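## Task

In cabinet BB41, unplug the LC fibre jumper from switch port 29 (fifth of the switch's six fibre ports counting from the left, seen from the robot) until it is fully out, then insert it back into port 29 until it latches. No other plug may be unlatched, removed, or squeezed, pushed or pulled hard. No plug may be forced in, out or sideways in a port. No cord may be kinked or crushed, no far end yanked, no tight bend left, and the jumper must not end up wrapped around or snagged on other cords.

## Robot and tools

Robot: two arms, left_arm (the robot's own left, on the +y side) and right_arm (-y side), each with a two-finger parallel gripper. Base roots in the scene frame: left_arm at (+0.059, +0.239, +1.438) m, right_arm at (+0.059, -0.239, +1.438) m. Scene frame: origin on the floor under the centre of the robot's foot, +z up, +x forward, +y to the robot's left. Arm names do not match image sides. The rack may stand at an angle to the robot; only the floor height is known.

Gripper frame: fingers extend along +z, and they open and close along y. end_effector_position is the point between the pads, about 1 cm short of the fingertips. Reported positions and orientations can be a few cm off, worse at long reach, and friction or load can leave the hand resting centimetres from its command even in free air.

Command rows: every motion argument is a row of 14 numbers, all in [-1, 1], covering both arms in one list: dx, dy, dz, rx, ry, rz, opening for left_arm, then the same seven for right_arm. The six pose numbers are an offset, not a pose: they are measured from that arm's Hand target as it stood when the action or move began, along the Hand target's own axes. Scale: 1.0 = 0.6 m for dx, dy, dz, and 1.0 = 180 degrees for rx, ry, rz, which together form a single rotation vector. Sending the same offset twice moves the arm twice. Six zeros re-request the current Hand target. Opening is absolute, not an offset: +1 is fully open (0.094 m), -1 is closed. An arm you want left alone still needs its present opening repeated, because 0 means half open.

execute_actions(actions, cameras): actions is a list of up to 15 rows, one per 1/30 s control step. Each row is an offset from the starting Hand target, not from the row before. A short list repeats its final row for the rest of the 15 steps. Images come back only for an empty list or if cameras names them; ["all"] gives all. An empty list also reports the scene number and task.

move(target, speed, blend, opening_speed, grip_force, blocking, cameras): moves each gripper in a straight line toward its offset target. target is one 14-number row or a list of up to 15 rows, all offsets from the same starting Hand targets. speed is in m/s (0.002 to 4.3, default 0.25; rotation up to twice that in rad/s), one value or one per target. blend in metres rounds corners in a list (0 means stop at each). opening_speed is per second on the -1 to +1 scale, at least 0.2; use it for gentle closing. grip_force is newtons per pad, 10 to 50, one value or one per arm, and it persists. With blocking=false the call returns early while the arm keeps moving. Paths do not avoid obstacles or the other arm and can overshoot at speed. Keep paths away from an arm's own base. The result adds a move: line: done, off_target, moving, held or fault, plus limits (paced = the pose was clipped; held = steps were withheld).

wait(seconds 0 to 10) lets the scene run with commands held. stop brakes a running move. zoom_image(camera, region [x0, y0, x1, y1], at most 504x504 px) enlarges part of the latest image from cam_head_left, cam_head_right, cam_left_wrist or cam_right_wrist (each 672x504). The head cameras are fixed; the wrist cameras ride on the hands and can lag during motion. read_manual gives URDF licence text only. finished_scene(scene) ends the current scene irreversibly, so call it only when the plug is latched and stays that way without the robot holding it.

Results: end_effector_position (m) and end_effector_quat_wxyz per arm in the scene frame; Hand target (the last command after clipping, and the base for the next offsets); Tool commands; grip_measured (finger opening on the command scale, reading up to about 2.5 mm wide when empty and narrower than a hard part under squeeze); Joint positions (the last value is the opening in m); Joint torques (include the arm's own weight and are noisy, with joints 3 and 4 wrapping at ±28 N m); Joint velocities ("within noise" = at rest); and step-by-step positions for action calls. MOTOR HOT warns that a motor is nearing 100 °C. OVER-TEMPERATURE FAULT means that arm went limp and dropped for 30 to 60 s or more.

Control notes: each step, orientation is clipped to within 40 degrees of the measured one. One action may fall short, so resend or add the missing offset. A blocked arm keeps pushing until you command its target back past the gripper. A gripper near its first joint's axis can swing the whole arm.

Avoid: hard or fast contact with the rack or the switch; pressing far past a contact point; any touch between the arms, grippers or wrist cameras (the clearance check does not catch these); one gripper closing on the other's fingers; dropping or releasing a moving part; knocking anything out of the work area; long holds with a stretched arm or pushes toward unreachable poses, which heat motors. Grip the plug body gently with slow closing and a reduced grip_force, pull it straight out, and insert it straight in along the port axis. Leave neighbouring plugs and cords untouched.

Each tool is called after ">>>" as a command line: name --argument value for each argument, lists and objects as JSON in quotes; but a table of rows of numbers goes row by row, as --pt "numbers of a row", without its own name.

## Session

>>> execute_actions --actions '[]'

Scene clock: 0.00 s.
left_arm: end_effector_position=(+0.6386, +0.4048, +1.0399) grip_measured=+1.000 end_effector_quat_wxyz=(+0.172, -0.295, +0.931, +0.130) | right_arm: end_effector_position=(+0.4850, -0.3159, +1.1244) grip_measured=+1.000 end_effector_quat_wxyz=(+0.430, +0.520, +0.735, -0.074)
Joint positions: left_arm=[-1.441 1.612 1.129 0.168 -0.208 -0.448 0.094] | right_arm=[1.694 1.732 0.526 1.369 0.659 0.913 0.094]
Joint velocities: within noise
Joint torques (N m): no reading
Heat: left arm: hottest elbow 32 °C; right arm: hottest wrist pitch 33 °C.
Hand target: left_arm +0.6380, +0.4044, +1.0368; +0.171, -0.295, +0.931, +0.130 | right_arm +0.4824, -0.3161, +1.1280; +0.429, +0.520, +0.735, -0.074
Tool commands: left_gripper/opening=+1.0 right_gripper/opening=+1.0

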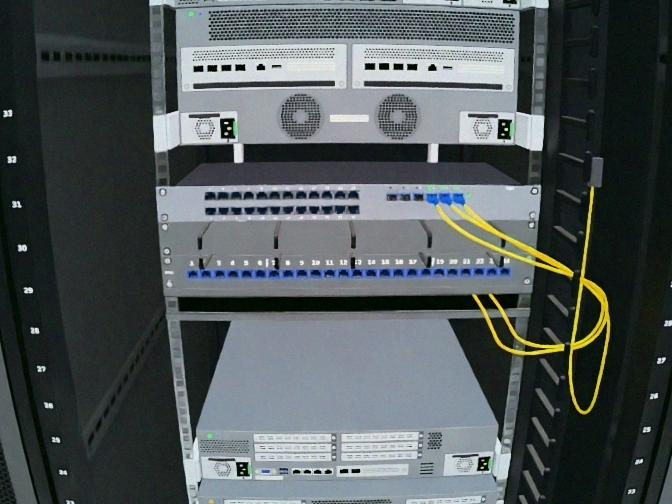

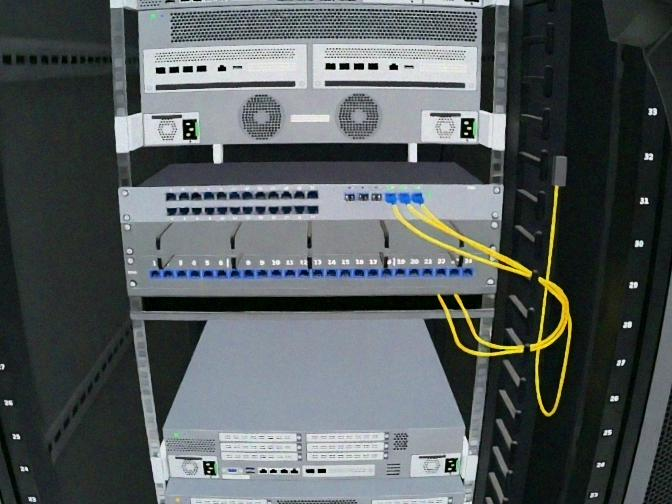

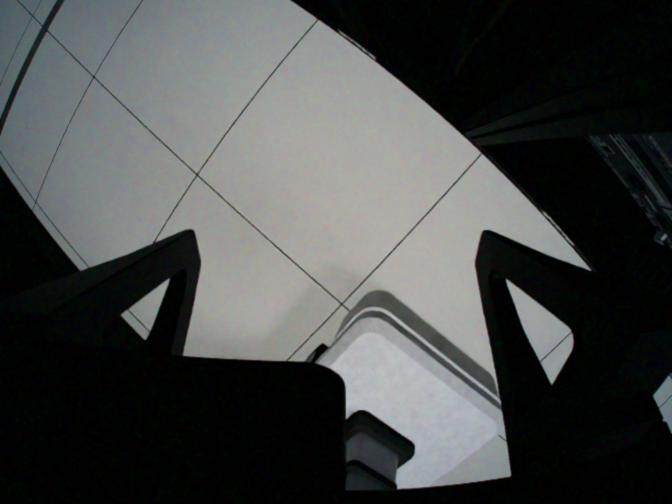

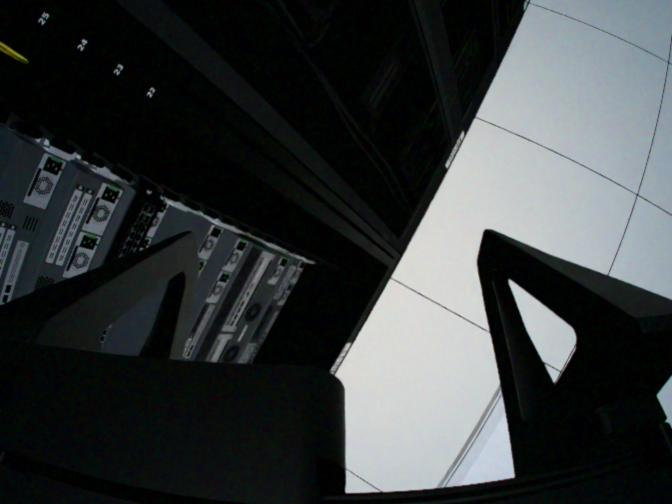

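>>> zoom_image --camera "cam_head_left" --region '[370, 170, 500, 268]'

>>> zoom_image --camera "cam_head_right" --region '[330, 170, 460, 268]'

>>> zoom_image --camera "cam_head_left" --region '[400, 140, 640, 420]'

Scaled by 3.877 from the camera's 672x504 image, which has a finer 960x720 frame.

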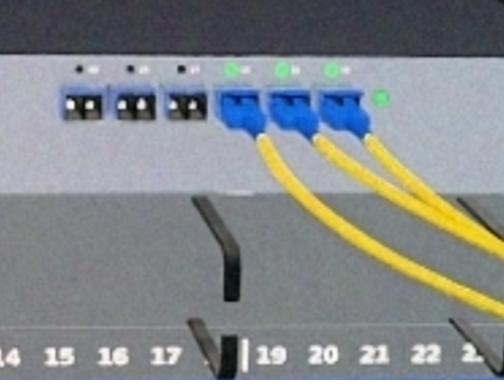

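Scaled by 3.877 from the camera's 672x504 image, which has a finer 960x720 frame.

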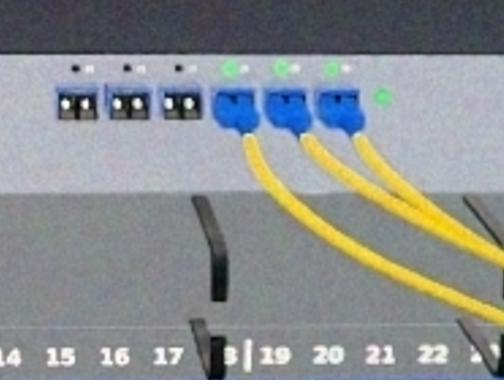

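Scaled by 1.800 from the camera's 672x504 image, which has a finer 960x720 frame.

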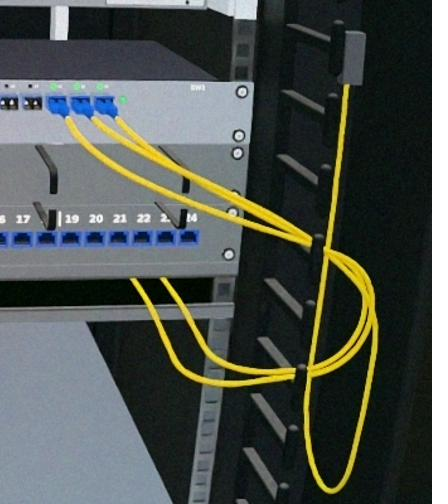

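>>> move --target '[0,0,0,0,0,0,1,-0.207,0.5735,-0.2365,-0.2843,-0.1465,-0.2135,1]' --cameras '["all"]' --speed 0.25

Scene clock: 57.93 s.
left_arm: end_effector_position=(+0.6386, +0.4048, +1.0399) grip_measured=+1.000 end_effector_quat_wxyz=(+0.172, -0.295, +0.931, +0.130) | right_arm: end_effector_position=(+0.6927, -0.1720, +1.4086) grip_measured=+1.000 end_effector_quat_wxyz=(+0.699, +0.000, +0.716, -0.001)
Joint positions: left_arm=[-1.441 1.612 1.129 0.168 -0.208 -0.448 0.094] | right_arm=[1.916 1.169 0.588 1.522 0.134 -0.281 0.094]
Joint torques (N m): left_arm=[-0.67 -15.97 1.33 1.06 -0.15 -0.01] | right_arm=[2.14 -12.69 3.37 1.76 -0.42 -0.11]
Heat: left arm: hottest shoulder 33 °C; right arm: hottest shoulder 33 °C.
Hand target: left_arm +0.6380, +0.4044, +1.0368; +0.171, -0.295, +0.931, +0.130 | right_arm +0.6998, -0.1698, +1.4201; +0.707, +0.000, +0.707, +0.000
Off the commanded pose: left_arm 0.003 m, 0 deg | right_arm 0.014 m, 1 deg.
move: off_target (right_arm)
camera_calibration:
cam_right_wrist: T_world_to_cam=[[0.00159405, -0.999898, 0.0141987, -0.193013], [-0.601468, -0.012302, -0.798802, 1.54428], [0.798895, -0.00726673, -0.601426, 0.417952], [0, 0, 0, 1]] pos_world=[0.59524, -0.170958, 1.48768]

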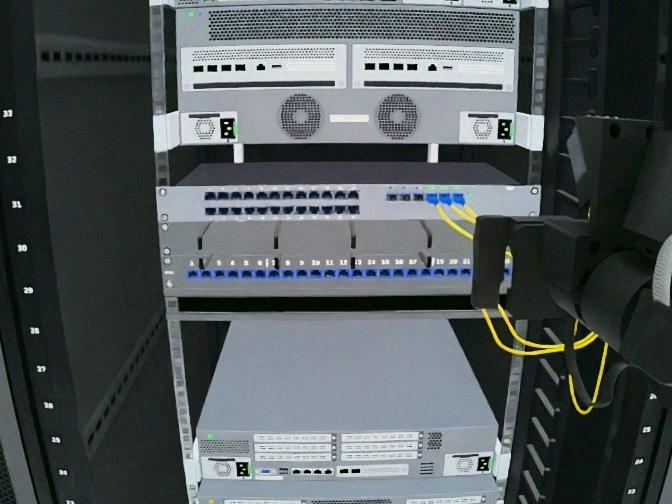

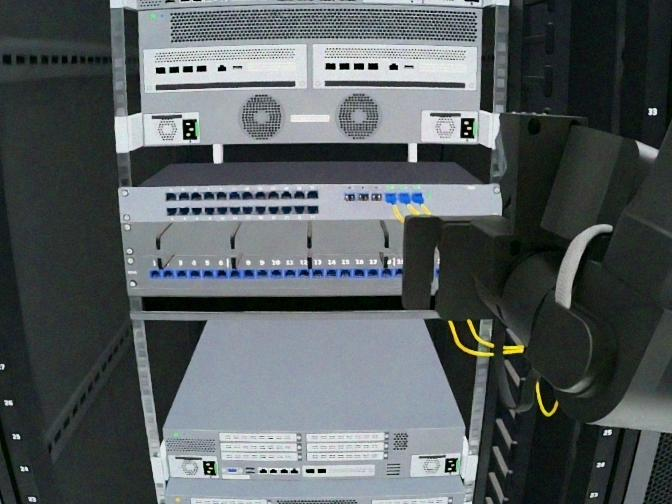

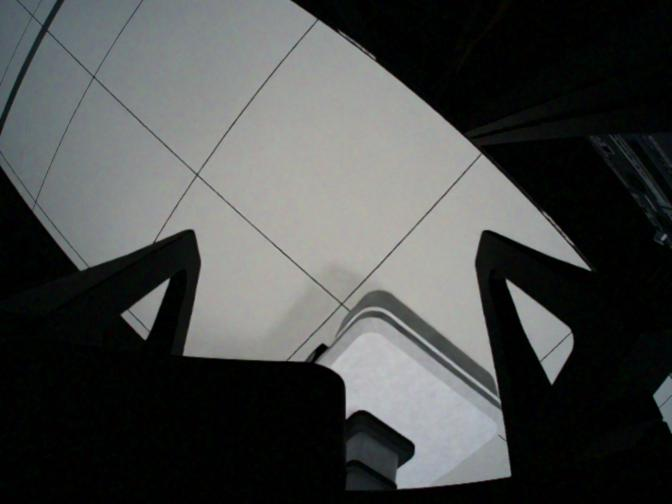

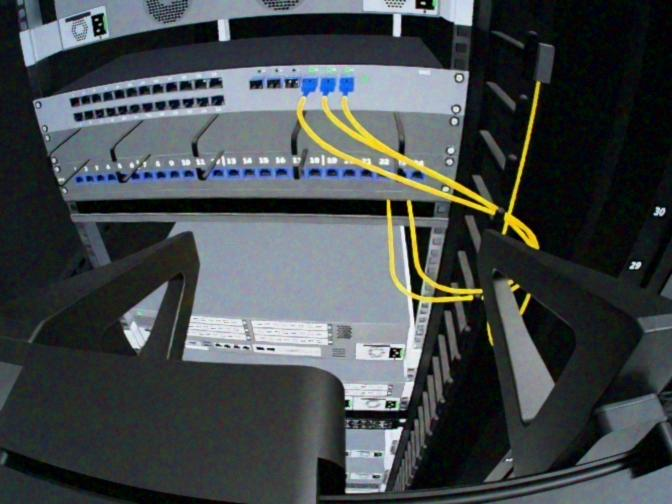

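>>> zoom_image --camera "cam_right_wrist" --region '[290, 60, 380, 128]'

>>> zoom_image --camera "cam_right_wrist" --region '[280, 50, 560, 320]'

Scaled by 5.600 from the camera's 672x504 image, which has a finer 960x720 frame.

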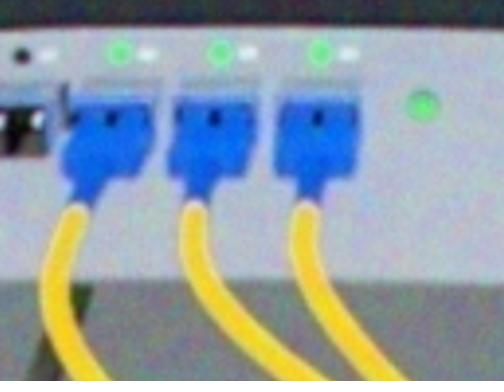

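Scaled by 1.800 from the camera's 672x504 image, which has a finer 960x720 frame.

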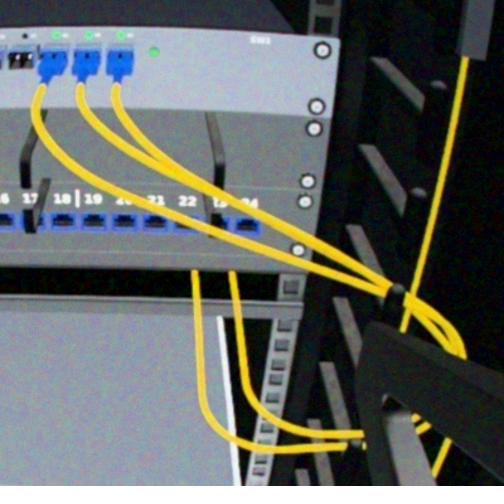

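>>> zoom_image --camera "cam_head_left" --region '[145, 170, 215, 310]'

>>> zoom_image --camera "cam_head_left" --region '[490, 170, 560, 310]'

Scaled by 3.600 from the camera's 672x504 image, which has a finer 960x720 frame.

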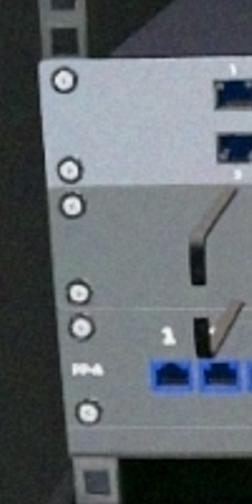

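Scaled by 3.600 from the camera's 672x504 image, which has a finer 960x720 frame.

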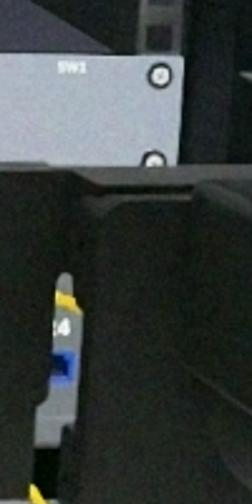

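>>> move --target '[0,0,0,0,0,0,1,0,0.01,0.2,0,0,0,1]' --cameras '["all"]' --speed 0.2

>>> zoom_image --camera "cam_right_wrist" --region '[260, 90, 420, 210]'

Scene clock: 109.80 s.
left_arm: end_effector_position=(+0.6386, +0.4048, +1.0399) grip_measured=+1.000 end_effector_quat_wxyz=(+0.172, -0.295, +0.931, +0.130) | right_arm: end_effector_position=(+0.8081, -0.1609, +1.4141) grip_measured=+1.000 end_effector_quat_wxyz=(+0.700, -0.005, +0.714, +0.000)
Joint positions: left_arm=[-1.441 1.612 1.129 0.168 -0.208 -0.448 0.094] | right_arm=[1.906 1.224 0.91 1.255 0.118 -0.278 0.094]
Joint torques (N m): left_arm=[-0.79 -15.85 1.29 1.07 -0.17 -0.05] | right_arm=[1.2 -14.39 7.25 1.83 -0.43 0.07]
Heat: left arm: hottest shoulder 34 °C; right arm: hottest shoulder 36 °C.
Hand target: left_arm +0.6380, +0.4044, +1.0368; +0.171, -0.295, +0.931, +0.130 | right_arm +0.8199, -0.1638, +1.4203; +0.707, +0.000, +0.707, +0.000
Off the commanded pose: left_arm 0.003 m, 0 deg | right_arm 0.013 m, 1 deg.
move: off_target (right_arm)
camera_calibration:
cam_right_wrist: T_world_to_cam=[[0.00975573, -0.999749, 0.0201531, -0.197229], [-0.597639, -0.0219879, -0.801463, 1.61734], [0.801706, -0.00422544, -0.597704, 0.322164], [0, 0, 0, 1]] pos_world=[0.71023, -0.160256, 1.49277]

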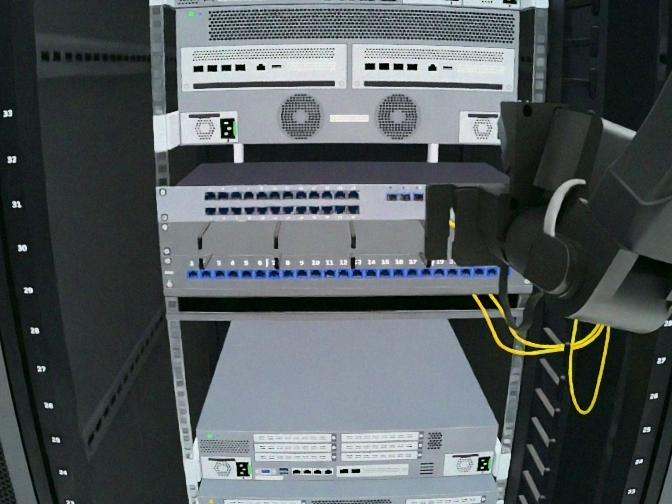

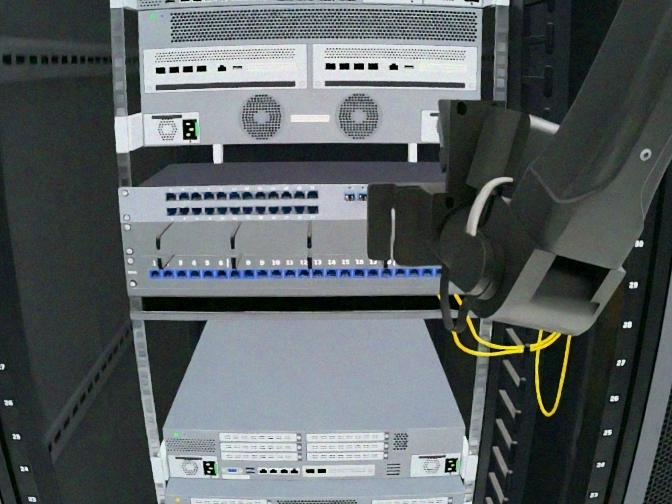

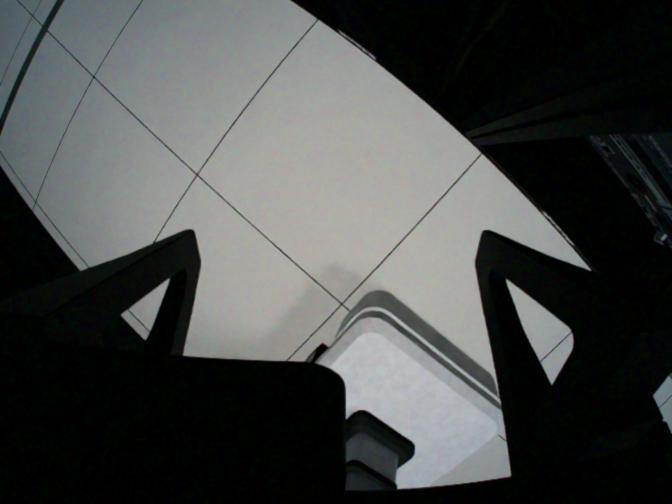

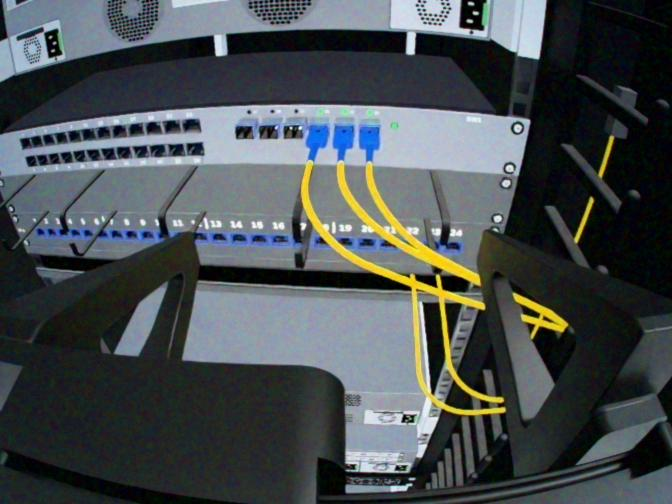

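Scaled by 3.150 from the camera's 672x504 image, which has a finer 960x720 frame.

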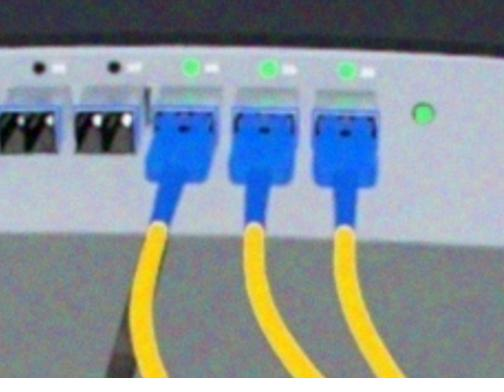

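>>> move --target '[0,0,0,0,0,0,1,0,0.1067,0.0833,0.0872,0.0872,-0.4944,0.6]' --cameras '["cam_right_wrist","cam_head_left"]' --speed 0.3

>>> zoom_image --camera "cam_right_wrist" --region '[220, 150, 420, 300]'

Scene clock: 151.23 s.
left_arm: end_effector_position=(+0.6386, +0.4048, +1.0399) grip_measured=+1.000 end_effector_quat_wxyz=(+0.172, -0.295, +0.931, +0.130) | right_arm: end_effector_position=(+0.8081, -0.1609, +1.4141) grip_measured=+1.000 end_effector_quat_wxyz=(+0.700, -0.004, +0.714, +0.000)
Joint positions: left_arm=[-1.441 1.612 1.129 0.168 -0.208 -0.448 0.094] | right_arm=[1.906 1.224 0.91 1.255 0.118 -0.278 0.094]
Joint torques (N m): left_arm=[-0.5 -15.62 1.31 1.01 -0.13 -0.03] | right_arm=[1.38 -14.27 7.25 1.78 -0.44 0.07]
Heat: left arm: no reading; right arm: no reading.
Hand target: left_arm +0.6380, +0.4044, +1.0368; +0.171, -0.295, +0.931, +0.130 | right_arm +0.8199, -0.1638, +1.4203; +0.707, +0.000, +0.707, +0.000
Tool commands: left_gripper/opening=+1.0 right_gripper/opening=+1.0
NO CONTROL: MOTORS OFF. The power of the arms went off while the arms waited for this call, through no command of yours: the arms are limp, and their grippers may let go. The readings of the arms here are old: from when control was lost, or earlier. What the arms strike, push or drop without control can cost score or fail the task. If the arms hit each other without control, that can cost score but does not end the scene. A move or wait that this ends or prevents says "fault": that word means this event, not a fault of the arms. Your reply's later calls are not run. Nothing of this call ran. The arms run no command until a result says that a person gave control back. To wait, call execute_actions with no actions, or call wait with any seconds it accepts: either call returns when control is back, or after at most 30 seconds. The wait itself costs no score and uses none of the scene's actions.
move: fault
camera_calibration:
cam_right_wrist: T_world_to_cam=[[0.00973528, -0.999757, 0.0197932, -0.196678], [-0.597641, -0.0216872, -0.80147, 1.6174], [0.801705, -0.00402672, -0.597707, 0.322201], [0, 0, 0, 1]] pos_world=[0.71023, -0.160256, 1.49277]
Images, in order (width x height): cam_head_left 672x504, cam_right_wrist 672x504.

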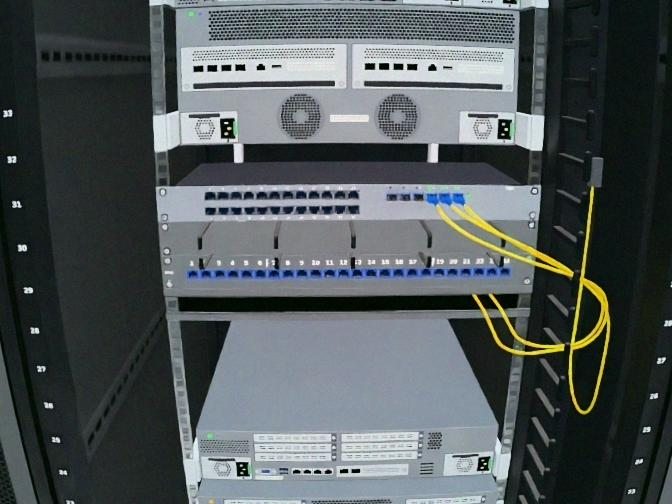

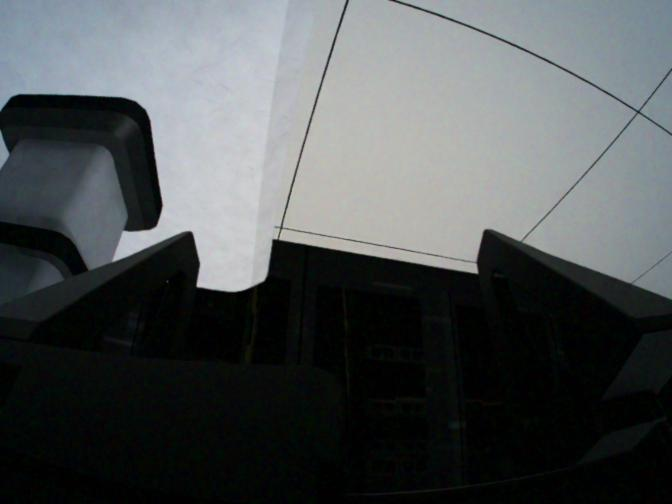

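Scaled by 2.520 from the camera's 672x504 image, which has a finer 960x720 frame.

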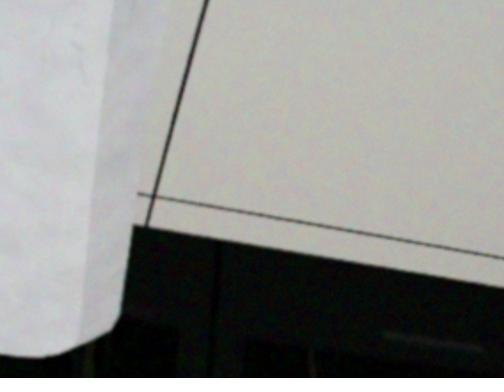

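>>> wait --seconds 5

Scene clock: 171.80 s.
left_arm: end_effector_position=(+0.6386, +0.4048, +1.0399) grip_measured=+1.000 end_effector_quat_wxyz=(+0.172, -0.295, +0.931, +0.130) | right_arm: end_effector_position=(+0.8081, -0.1609, +1.4141) grip_measured=+1.000 end_effector_quat_wxyz=(+0.700, -0.004, +0.714, +0.000)
Joint positions: left_arm=[-1.441 1.612 1.129 0.168 -0.208 -0.448 0.094] | right_arm=[1.906 1.224 0.91 1.255 0.118 -0.278 0.094]
Joint torques (N m): left_arm=[-0.5 -15.62 1.31 1.01 -0.13 -0.03] | right_arm=[1.38 -14.27 7.25 1.78 -0.44 0.07]
Heat: left arm: no reading; right arm: no reading.
Hand target: left_arm +0.6380, +0.4044, +1.0368; +0.171, -0.295, +0.931, +0.130 | right_arm +0.8199, -0.1638, +1.4203; +0.707, +0.000, +0.707, +0.000
Tool commands: left_gripper/opening=+1.0 right_gripper/opening=+1.0
NO CONTROL, STILL: no person has given control back yet. The readings of the arms here are still the old ones. Call execute_actions with no actions, or call wait, again.
wait: 0.00 of 5 s (a fault stop came first)

>>> wait --seconds 10

Scene clock: 193.03 s.
left_arm: end_effector_position=(+0.6386, +0.4048, +1.0399) grip_measured=+1.000 end_effector_quat_wxyz=(+0.172, -0.295, +0.931, +0.130) | right_arm: end_effector_position=(+0.8081, -0.1609, +1.4141) grip_measured=+1.000 end_effector_quat_wxyz=(+0.700, -0.004, +0.714, +0.000)
Joint positions: left_arm=[-1.441 1.612 1.129 0.168 -0.208 -0.448 0.094] | right_arm=[1.906 1.224 0.91 1.255 0.118 -0.278 0.094]
Joint torques (N m): left_arm=[-0.5 -15.62 1.31 1.01 -0.13 -0.03] | right_arm=[1.38 -14.27 7.25 1.78 -0.44 0.07]
Heat: left arm: no reading; right arm: no reading.
Hand target: left_arm +0.6380, +0.4044, +1.0368; +0.171, -0.295, +0.931, +0.130 | right_arm +0.8199, -0.1638, +1.4203; +0.707, +0.000, +0.707, +0.000
Tool commands: left_gripper/opening=+1.0 right_gripper/opening=+1.0
NO CONTROL, STILL: no person has given control back yet. The readings of the arms here are still the old ones. Call execute_actions with no actions, or call wait, again.
wait: 0.00 of 10 s (a fault stop came first)

>>> execute_actions --actions '[]' --cameras '["all"]'

Scene clock: 213.93 s.
left_arm: end_effector_position=(+0.6386, +0.4048, +1.0399) grip_measured=+1.000 end_effector_quat_wxyz=(+0.172, -0.295, +0.931, +0.130) | right_arm: end_effector_position=(+0.8081, -0.1609, +1.4141) grip_measured=+1.000 end_effector_quat_wxyz=(+0.700, -0.004, +0.714, +0.000)
Joint positions: left_arm=[-1.441 1.612 1.129 0.168 -0.208 -0.448 0.094] | right_arm=[1.906 1.224 0.91 1.255 0.118 -0.278 0.094]
Joint velocities: within noise
Joint torques (N m): left_arm=[-0.5 -15.62 1.31 1.01 -0.13 -0.03] | right_arm=[1.38 -14.27 7.25 1.78 -0.44 0.07]
Heat: left arm: no reading; right arm: no reading.
Hand target: left_arm +0.6380, +0.4044, +1.0368; +0.171, -0.295, +0.931, +0.130 | right_arm +0.8199, -0.1638, +1.4203; +0.707, +0.000, +0.707, +0.000
Tool commands: left_gripper/opening=+1.0 right_gripper/opening=+1.0
NO CONTROL, STILL: no person has given control back yet. The readings of the arms here are still the old ones. Call execute_actions with no actions, or call wait, again.
camera_calibration:
cam_right_wrist: T_world_to_cam=[[0.00973528, -0.999757, 0.0197932, -0.196678], [-0.597641, -0.0216872, -0.80147, 1.6174], [0.801705, -0.00402672, -0.597707, 0.322201], [0, 0, 0, 1]] pos_world=[0.71023, -0.160256, 1.49277]

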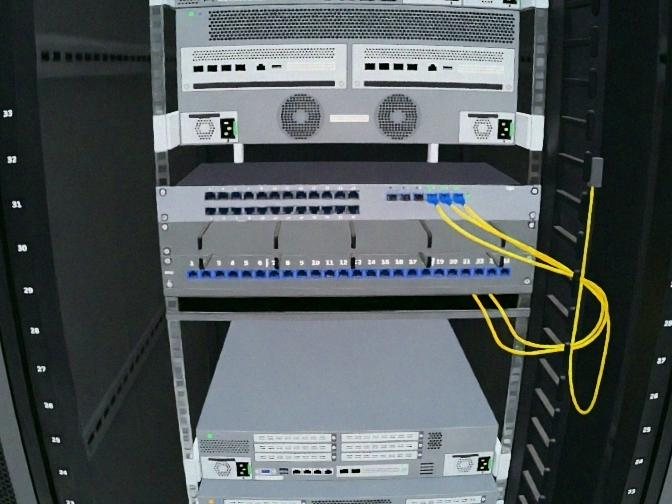

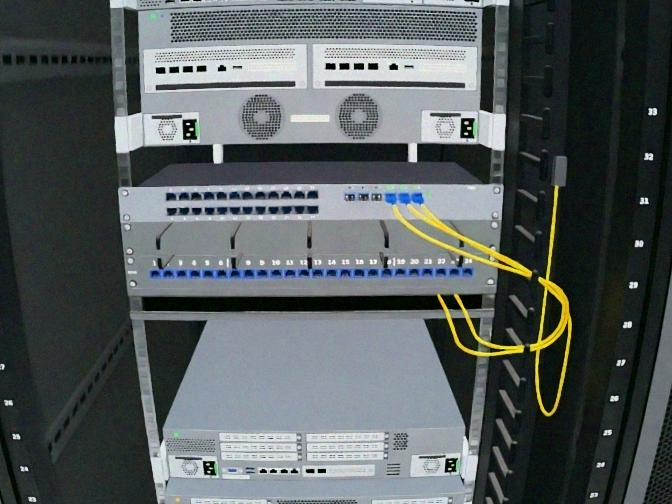

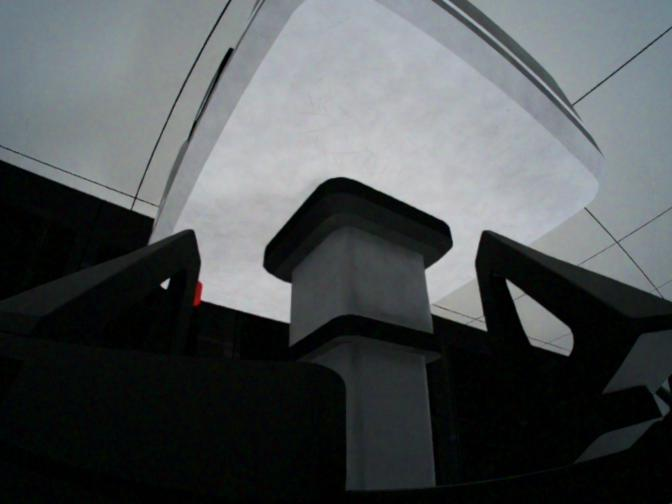

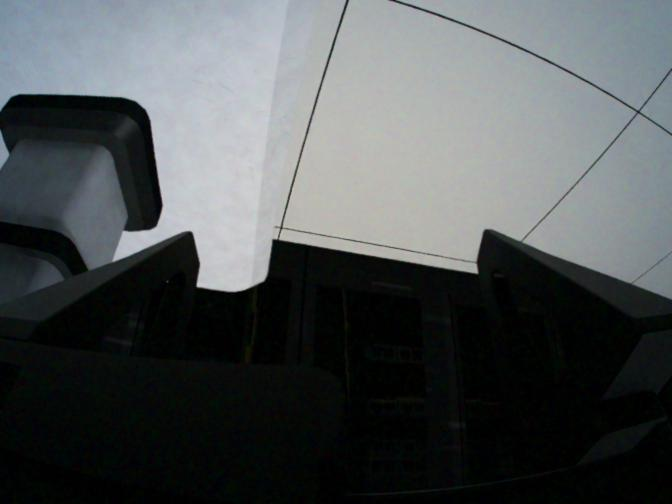

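>>> wait --seconds 10

>>> wait --seconds 10

>>> wait --seconds 10

Scene clock: 235.27 s.
left_arm: end_effector_position=(+0.6386, +0.4048, +1.0399) grip_measured=+1.000 end_effector_quat_wxyz=(+0.172, -0.295, +0.931, +0.130) | right_arm: end_effector_position=(+0.8081, -0.1609, +1.4141) grip_measured=+1.000 end_effector_quat_wxyz=(+0.700, -0.004, +0.714, +0.000)
Joint positions: left_arm=[-1.441 1.612 1.129 0.168 -0.208 -0.448 0.094] | right_arm=[1.906 1.224 0.91 1.255 0.118 -0.278 0.094]
Joint torques (N m): left_arm=[-0.5 -15.62 1.31 1.01 -0.13 -0.03] | right_arm=[1.38 -14.27 7.25 1.78 -0.44 0.07]
Heat: left arm: no reading; right arm: no reading.
Hand target: left_arm +0.6380, +0.4044, +1.0368; +0.171, -0.295, +0.931, +0.130 | right_arm +0.8199, -0.1638, +1.4203; +0.707, +0.000, +0.707, +0.000
Tool commands: left_gripper/opening=+1.0 right_gripper/opening=+1.0
NO CONTROL, STILL: no person has given control back yet. The readings of the arms here are still the old ones. Call execute_actions with no actions, or call wait, again.
wait: 0.00 of 10 s (a fault stop came first)

not run: an earlier result of this reply reported a stop or a fault. Calls in your next reply go to the robot.

not run: an earlier result of this reply reported a stop or a fault. Calls in your next reply go to the robot.

>>> wait --seconds 10

Scene clock: 246.37 s.
left_arm: end_effector_position=(+0.3179, +0.2171, +0.5345) grip_measured=+1.000 end_effector_quat_wxyz=(-0.154, -0.269, +0.948, -0.073) | right_arm: end_effector_position=(+0.2554, -0.2937, +0.5298) grip_measured=+1.000 end_effector_quat_wxyz=(+0.177, +0.105, -0.978, +0.015)
Joint positions: left_arm=[-1.577 3.123 2.6 -0.368 0.199 -0.455 0.094] | right_arm=[1.539 3.16 2.566 -0.365 0.073 -0.299 0.094]
Joint torques (N m): left_arm=[-2.08 0.38 -0.72 0.08 0.11 0.01] | right_arm=[-0.38 -0.09 -0.2 0.42 -0.09 -0.02]
Heat: left arm: hottest elbow 32 °C; right arm: hottest shoulder 33 °C.
Hand target: left_arm +0.3179, +0.2171, +0.5345; -0.154, -0.269, +0.948, -0.073 | right_arm +0.2565, -0.2938, +0.5299; -0.177, -0.105, +0.979, -0.015
Tool commands: left_gripper/opening=+0.999999 right_gripper/opening=+1.0
CONTROL GIVEN BACK BY A PERSON. The power is on again. The arms and their grippers hold where they came to rest, not your last command. Their grippers do not squeeze until commanded. The arms may rest on the table, on a part, on each other or against the robot's own body, stand at a joint limit or lie folded up, and parts may have moved. Move slowly at first; if an arm does not follow, try another direction. If the arms lie or press on each other, first move them apart, starting from their current pose. A hard hit or press between them can end the scene. Commands run again from your next reply on.
wait: 0.00 of 10 s (a fault stop came first)

>>> move --target '[-0.1845,-0.087,-0.679,0,0,0,1,-0.1613,-0.0735,-0.595,0,0,0,1]' --cameras '["all"]' --speed 0.15

Scene clock: 268.00 s.
left_arm: end_effector_position=(+0.5415, +0.3090, +0.8807) grip_measured=+1.000 end_effector_quat_wxyz=(-0.150, -0.272, +0.948, -0.076) | right_arm: end_effector_position=(+0.4715, -0.2981, +0.8247) grip_measured=+1.000 end_effector_quat_wxyz=(+0.177, +0.107, -0.978, +0.014)
Joint positions: left_arm=[-1.459 2.019 1.538 -0.424 0.278 -0.366 0.094] | right_arm=[1.552 2.155 1.539 -0.343 0.08 -0.292 0.094]
Joint torques (N m): left_arm=[0.38 -16.73 -0.64 -0.47 0.29 0.19] | right_arm=[0.15 -16.15 -0.99 -0.21 0.11 0.05]
Heat: left arm: hottest shoulder 32 °C; right arm: hottest shoulder 33 °C.
Hand target: left_arm +0.5378, +0.3170, +0.8845; -0.154, -0.269, +0.948, -0.073 | right_arm +0.4766, -0.2939, +0.8303; -0.177, -0.105, +0.979, -0.015
Off the commanded pose: left_arm 0.010 m, 1 deg | right_arm 0.009 m, 0 deg.
CONTROL GIVEN BACK BY A PERSON, as an earlier result said. Commands run again.
move: done
camera_calibration:
cam_left_wrist: T_world_to_cam=[[0.564525, -0.821673, 0.0785149, -0.126289], [-0.530937, -0.288644, 0.796737, -0.317213], [-0.631995, -0.491464, -0.599204, 1.14887], [0, 0, 0, 1]] pos_world=[0.628952, 0.369297, 0.951056]
cam_right_wrist: T_world_to_cam=[[0.225072, -0.974182, -0.0176547, -0.381871], [-0.540827, -0.139982, 0.829404, -0.466234], [-0.810462, -0.177128, -0.55837, 0.915284], [0, 0, 0, 1]] pos_world=[0.575599, -0.275154, 0.891021]

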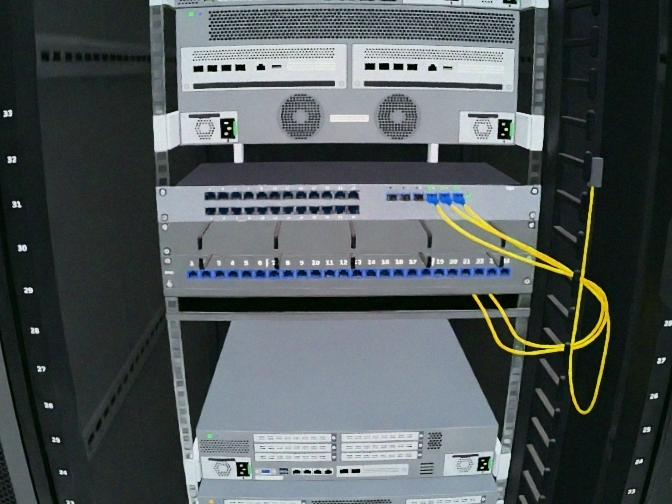

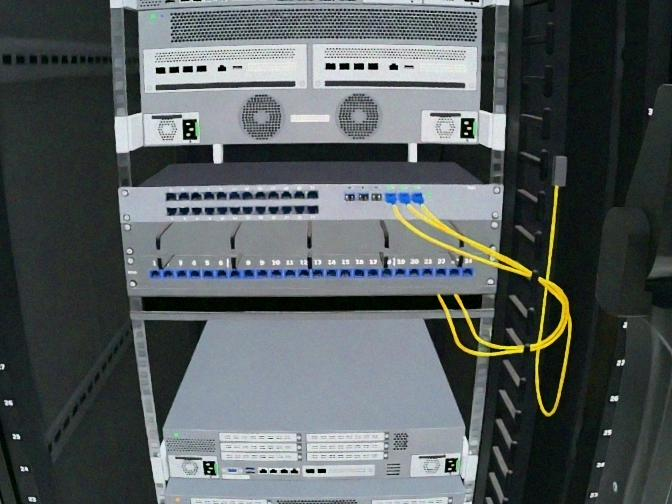

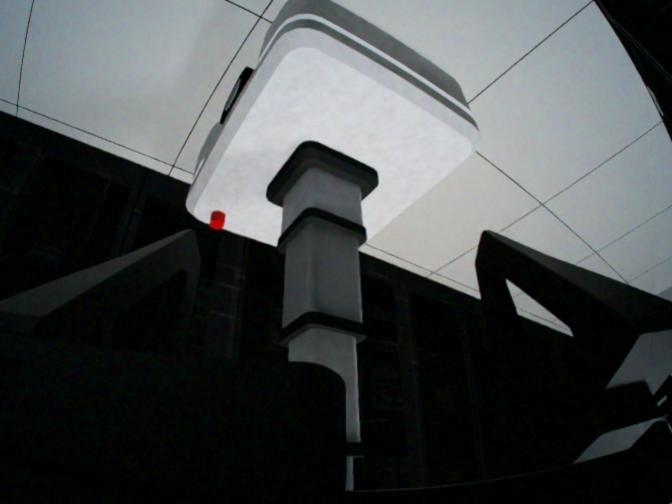

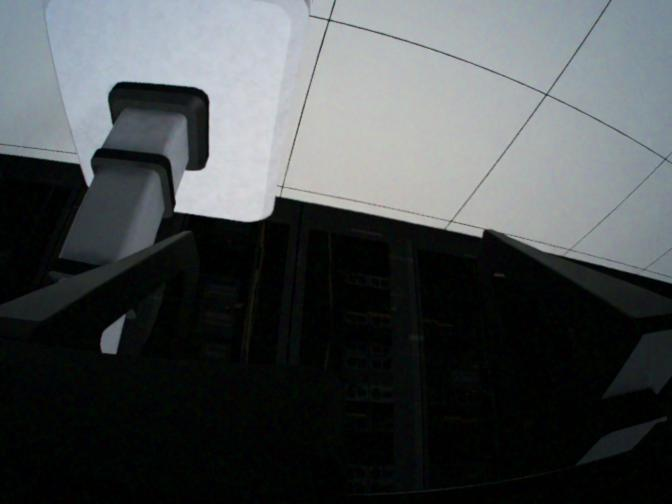

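>>> move --target '[0,0,0,0,0,0,1,0.0067,0.0988,-0.9228,0.508,-0.336,-0.1716,1]' --cameras '["cam_right_wrist","cam_head_left"]' --speed 0.25

Scene clock: 284.87 s.
left_arm: end_effector_position=(+0.5415, +0.3090, +0.8807) grip_measured=+1.000 end_effector_quat_wxyz=(-0.150, -0.272, +0.948, -0.076) | right_arm: end_effector_position=(+0.6493, -0.1992, +1.3409) grip_measured=+1.000 end_effector_quat_wxyz=(+0.370, -0.466, +0.630, -0.498)
Joint positions: left_arm=[-1.459 2.019 1.538 -0.424 0.278 -0.366 0.094] | right_arm=[1.966 1.285 0.546 1.562 0.499 -1.811 0.094]
Joint torques (N m): left_arm=[0.44 -17.03 -0.61 -0.51 0.29 0.17] | right_arm=[2.43 -12.45 0.38 2.7 -0.4 -0.02]
Heat: left arm: hottest shoulder 32 °C; right arm: hottest shoulder 34 °C.
Hand target: left_arm +0.5378, +0.3170, +0.8845; -0.154, -0.269, +0.948, -0.073 | right_arm +0.6503, -0.2005, +1.3513; +0.407, -0.405, +0.578, -0.580
Off the commanded pose: left_arm 0.010 m, 1 deg | right_arm 0.010 m, 14 deg.
joint sent to its limit (right arm) — joint 4 (wrist pitch), upper limit. The joint targets are off in orientation, not in position.
move: off_target (right_arm)
camera_calibration:
cam_right_wrist: T_world_to_cam=[[0.22533, -0.0563866, 0.972649, -1.46172], [-0.775576, -0.6146, 0.144045, 0.192498], [0.589668, -0.786821, -0.18222, -0.169897], [0, 0, 0, 1]] pos_world=[0.57885, -0.0977908, 1.36306]
Images, in order (width x height): cam_head_left 672x504, cam_right_wrist 672x504.

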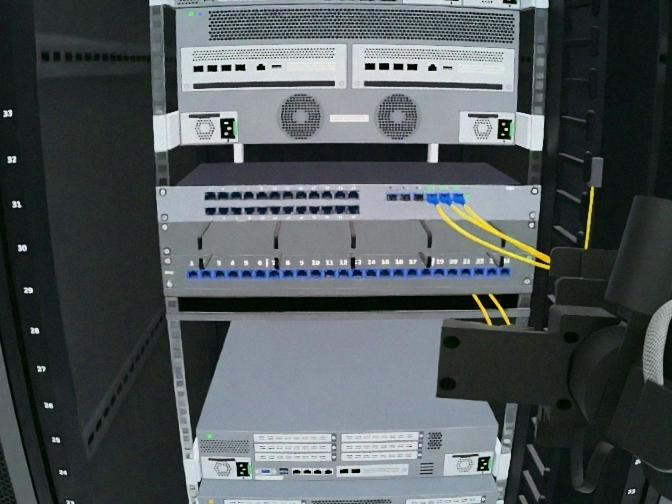

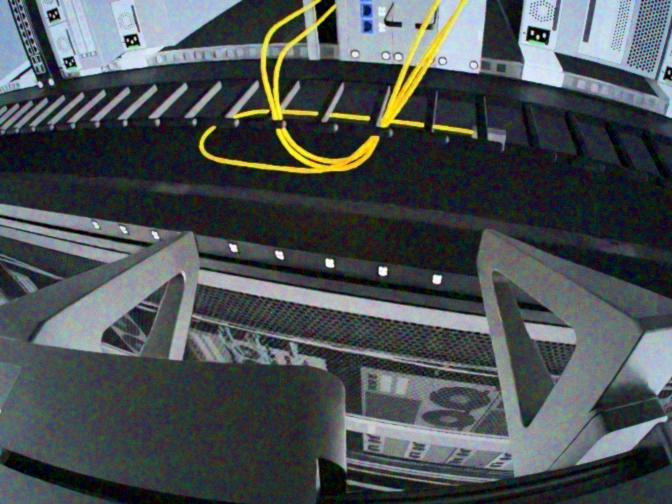

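>>> move --target '[0,0,0,0,0,0,1,-0.2827,-0.1145,0.2868,0,0,0,1]' --cameras '["cam_right_wrist","cam_head_left"]' --speed 0.25

>>> zoom_image --camera "cam_right_wrist" --region '[220, 100, 460, 280]'

Scene clock: 301.73 s.
left_arm: end_effector_position=(+0.5415, +0.3090, +0.8807) grip_measured=+1.000 end_effector_quat_wxyz=(-0.150, -0.272, +0.948, -0.076) | right_arm: end_effector_position=(+0.8595, -0.1038, +1.4109) grip_measured=+1.000 end_effector_quat_wxyz=(+0.409, -0.411, +0.585, -0.567)
Joint positions: left_arm=[-1.459 2.019 1.538 -0.424 0.278 -0.366 0.094] | right_arm=[2.137 1.45 1.214 1.385 0.552 -2.084 0.094]
Joint torques (N m): left_arm=[0.21 -17.26 -0.69 -0.49 0.29 0.19] | right_arm=[5.77 -15.79 8.12 1.61 -0.59 -0.02]
Heat: left arm: hottest shoulder 33 °C; right arm: hottest shoulder 35 °C.
Hand target: left_arm +0.5378, +0.3170, +0.8845; -0.154, -0.269, +0.948, -0.073 | right_arm +0.8697, -0.0996, +1.4205; +0.407, -0.405, +0.579, -0.580
Off the commanded pose: left_arm 0.010 m, 1 deg | right_arm 0.015 m, 2 deg.
joint sent to its limit (right arm) — joint 6 (wrist roll), lower limit. The joint targets still meet the commanded pose.
move: off_target (right_arm)
camera_calibration:
cam_right_wrist: T_world_to_cam=[[0.0249008, -0.00681932, 0.999667, -1.43247], [-0.815935, -0.577911, 0.0163819, 0.622704], [0.577607, -0.816071, -0.0199546, -0.427475], [0, 0, 0, 1]] pos_world=[0.790668, 0.00124897, 1.41326]
Images, in order (width x height): cam_head_left 672x504, cam_right_wrist 672x504.

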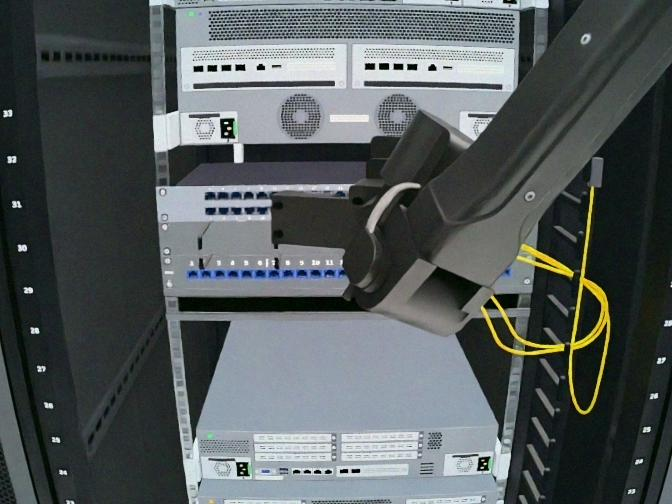

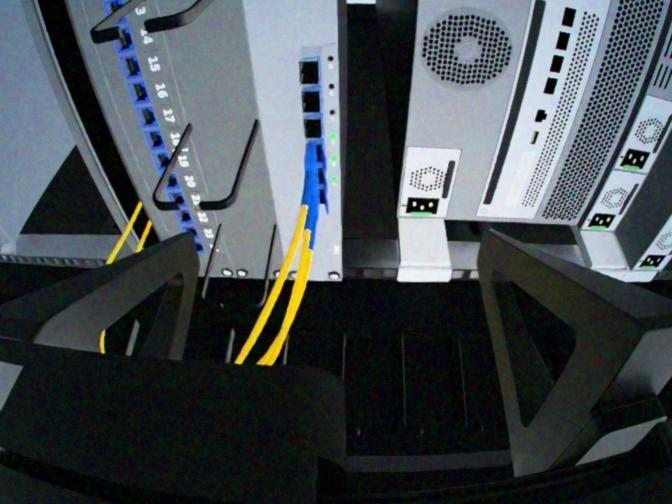

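Scaled by 2.100 from the camera's 672x504 image, which has a finer 960x720 frame.

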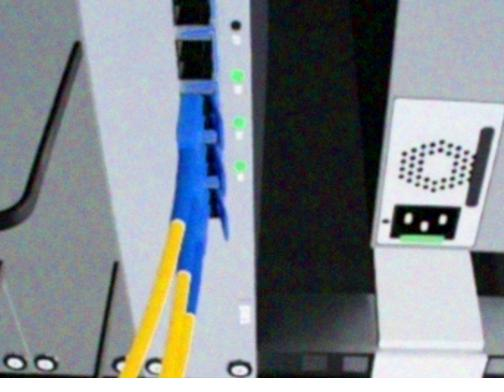

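>>> zoom_image --camera "cam_right_wrist" --region '[280, 130, 360, 260]'

Scaled by 3.877 from the camera's 672x504 image, which has a finer 960x720 frame.

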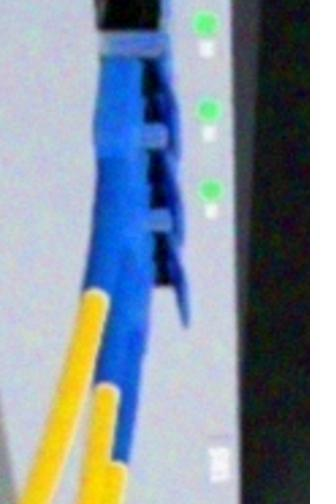

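>>> move --pt "0 0 0 0 0 0 1 0.176 0.0333 -0.1667 -0.0872 -0.0872 0.4944 1" --pt "0 0 0 0 0 0 1 0.176 0.0333 -0.1667 -0.174 0 0.985 1" --blend '[0.03,0]' --cameras '["cam_right_wrist","cam_head_left"]' --speed 0.4

Scene clock: 360.53 s.
left_arm: end_effector_position=(+0.5415, +0.3090, +0.8807) grip_measured=+1.000 end_effector_quat_wxyz=(-0.150, -0.272, +0.948, -0.076) | right_arm: end_effector_position=(+0.7380, -0.1590, +1.3880) grip_measured=+1.000 end_effector_quat_wxyz=(+0.492, +0.503, +0.512, +0.494)
Joint positions: left_arm=[-1.459 2.019 1.538 -0.424 0.278 -0.366 0.094] | right_arm=[1.914 1.253 0.731 1.453 0.121 1.287 0.094]
Joint torques (N m): left_arm=[0.5 -16.97 -0.62 -0.62 0.29 0.16] | right_arm=[1.2 -14.27 2.54 2.74 -0.4 -0.03]
Heat: left arm: hottest shoulder 34 °C; right arm: hottest shoulder 38 °C.
Hand target: left_arm +0.5378, +0.3170, +0.8845; -0.154, -0.269, +0.948, -0.073 | right_arm +0.7396, -0.1648, +1.4000; +0.500, +0.499, +0.500, +0.501
Off the commanded pose: left_arm 0.010 m, 1 deg | right_arm 0.014 m, 2 deg.
move: off_target (right_arm)
camera_calibration:
cam_right_wrist: T_world_to_cam=[[-0.0259734, -0.0204013, -0.999454, 1.40316], [-0.591191, 0.806531, -0.00109963, 0.570603], [0.806113, 0.59084, -0.0330094, -0.329713], [0, 0, 0, 1]] pos_world=[0.639566, -0.236775, 1.39214]
Images, in order (width x height): cam_head_left 672x504, cam_right_wrist 672x504.

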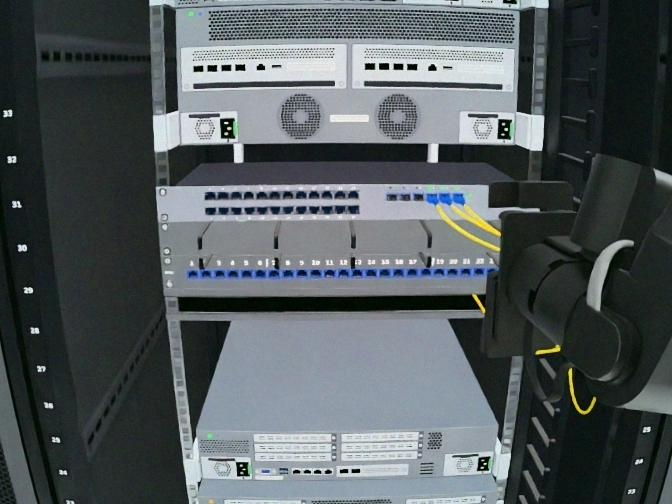

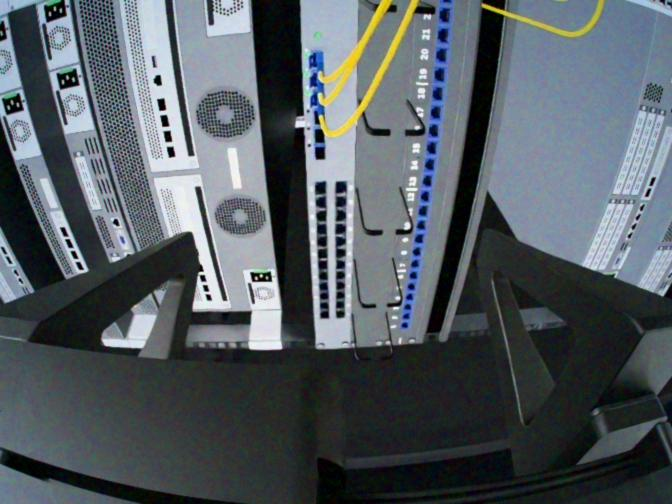

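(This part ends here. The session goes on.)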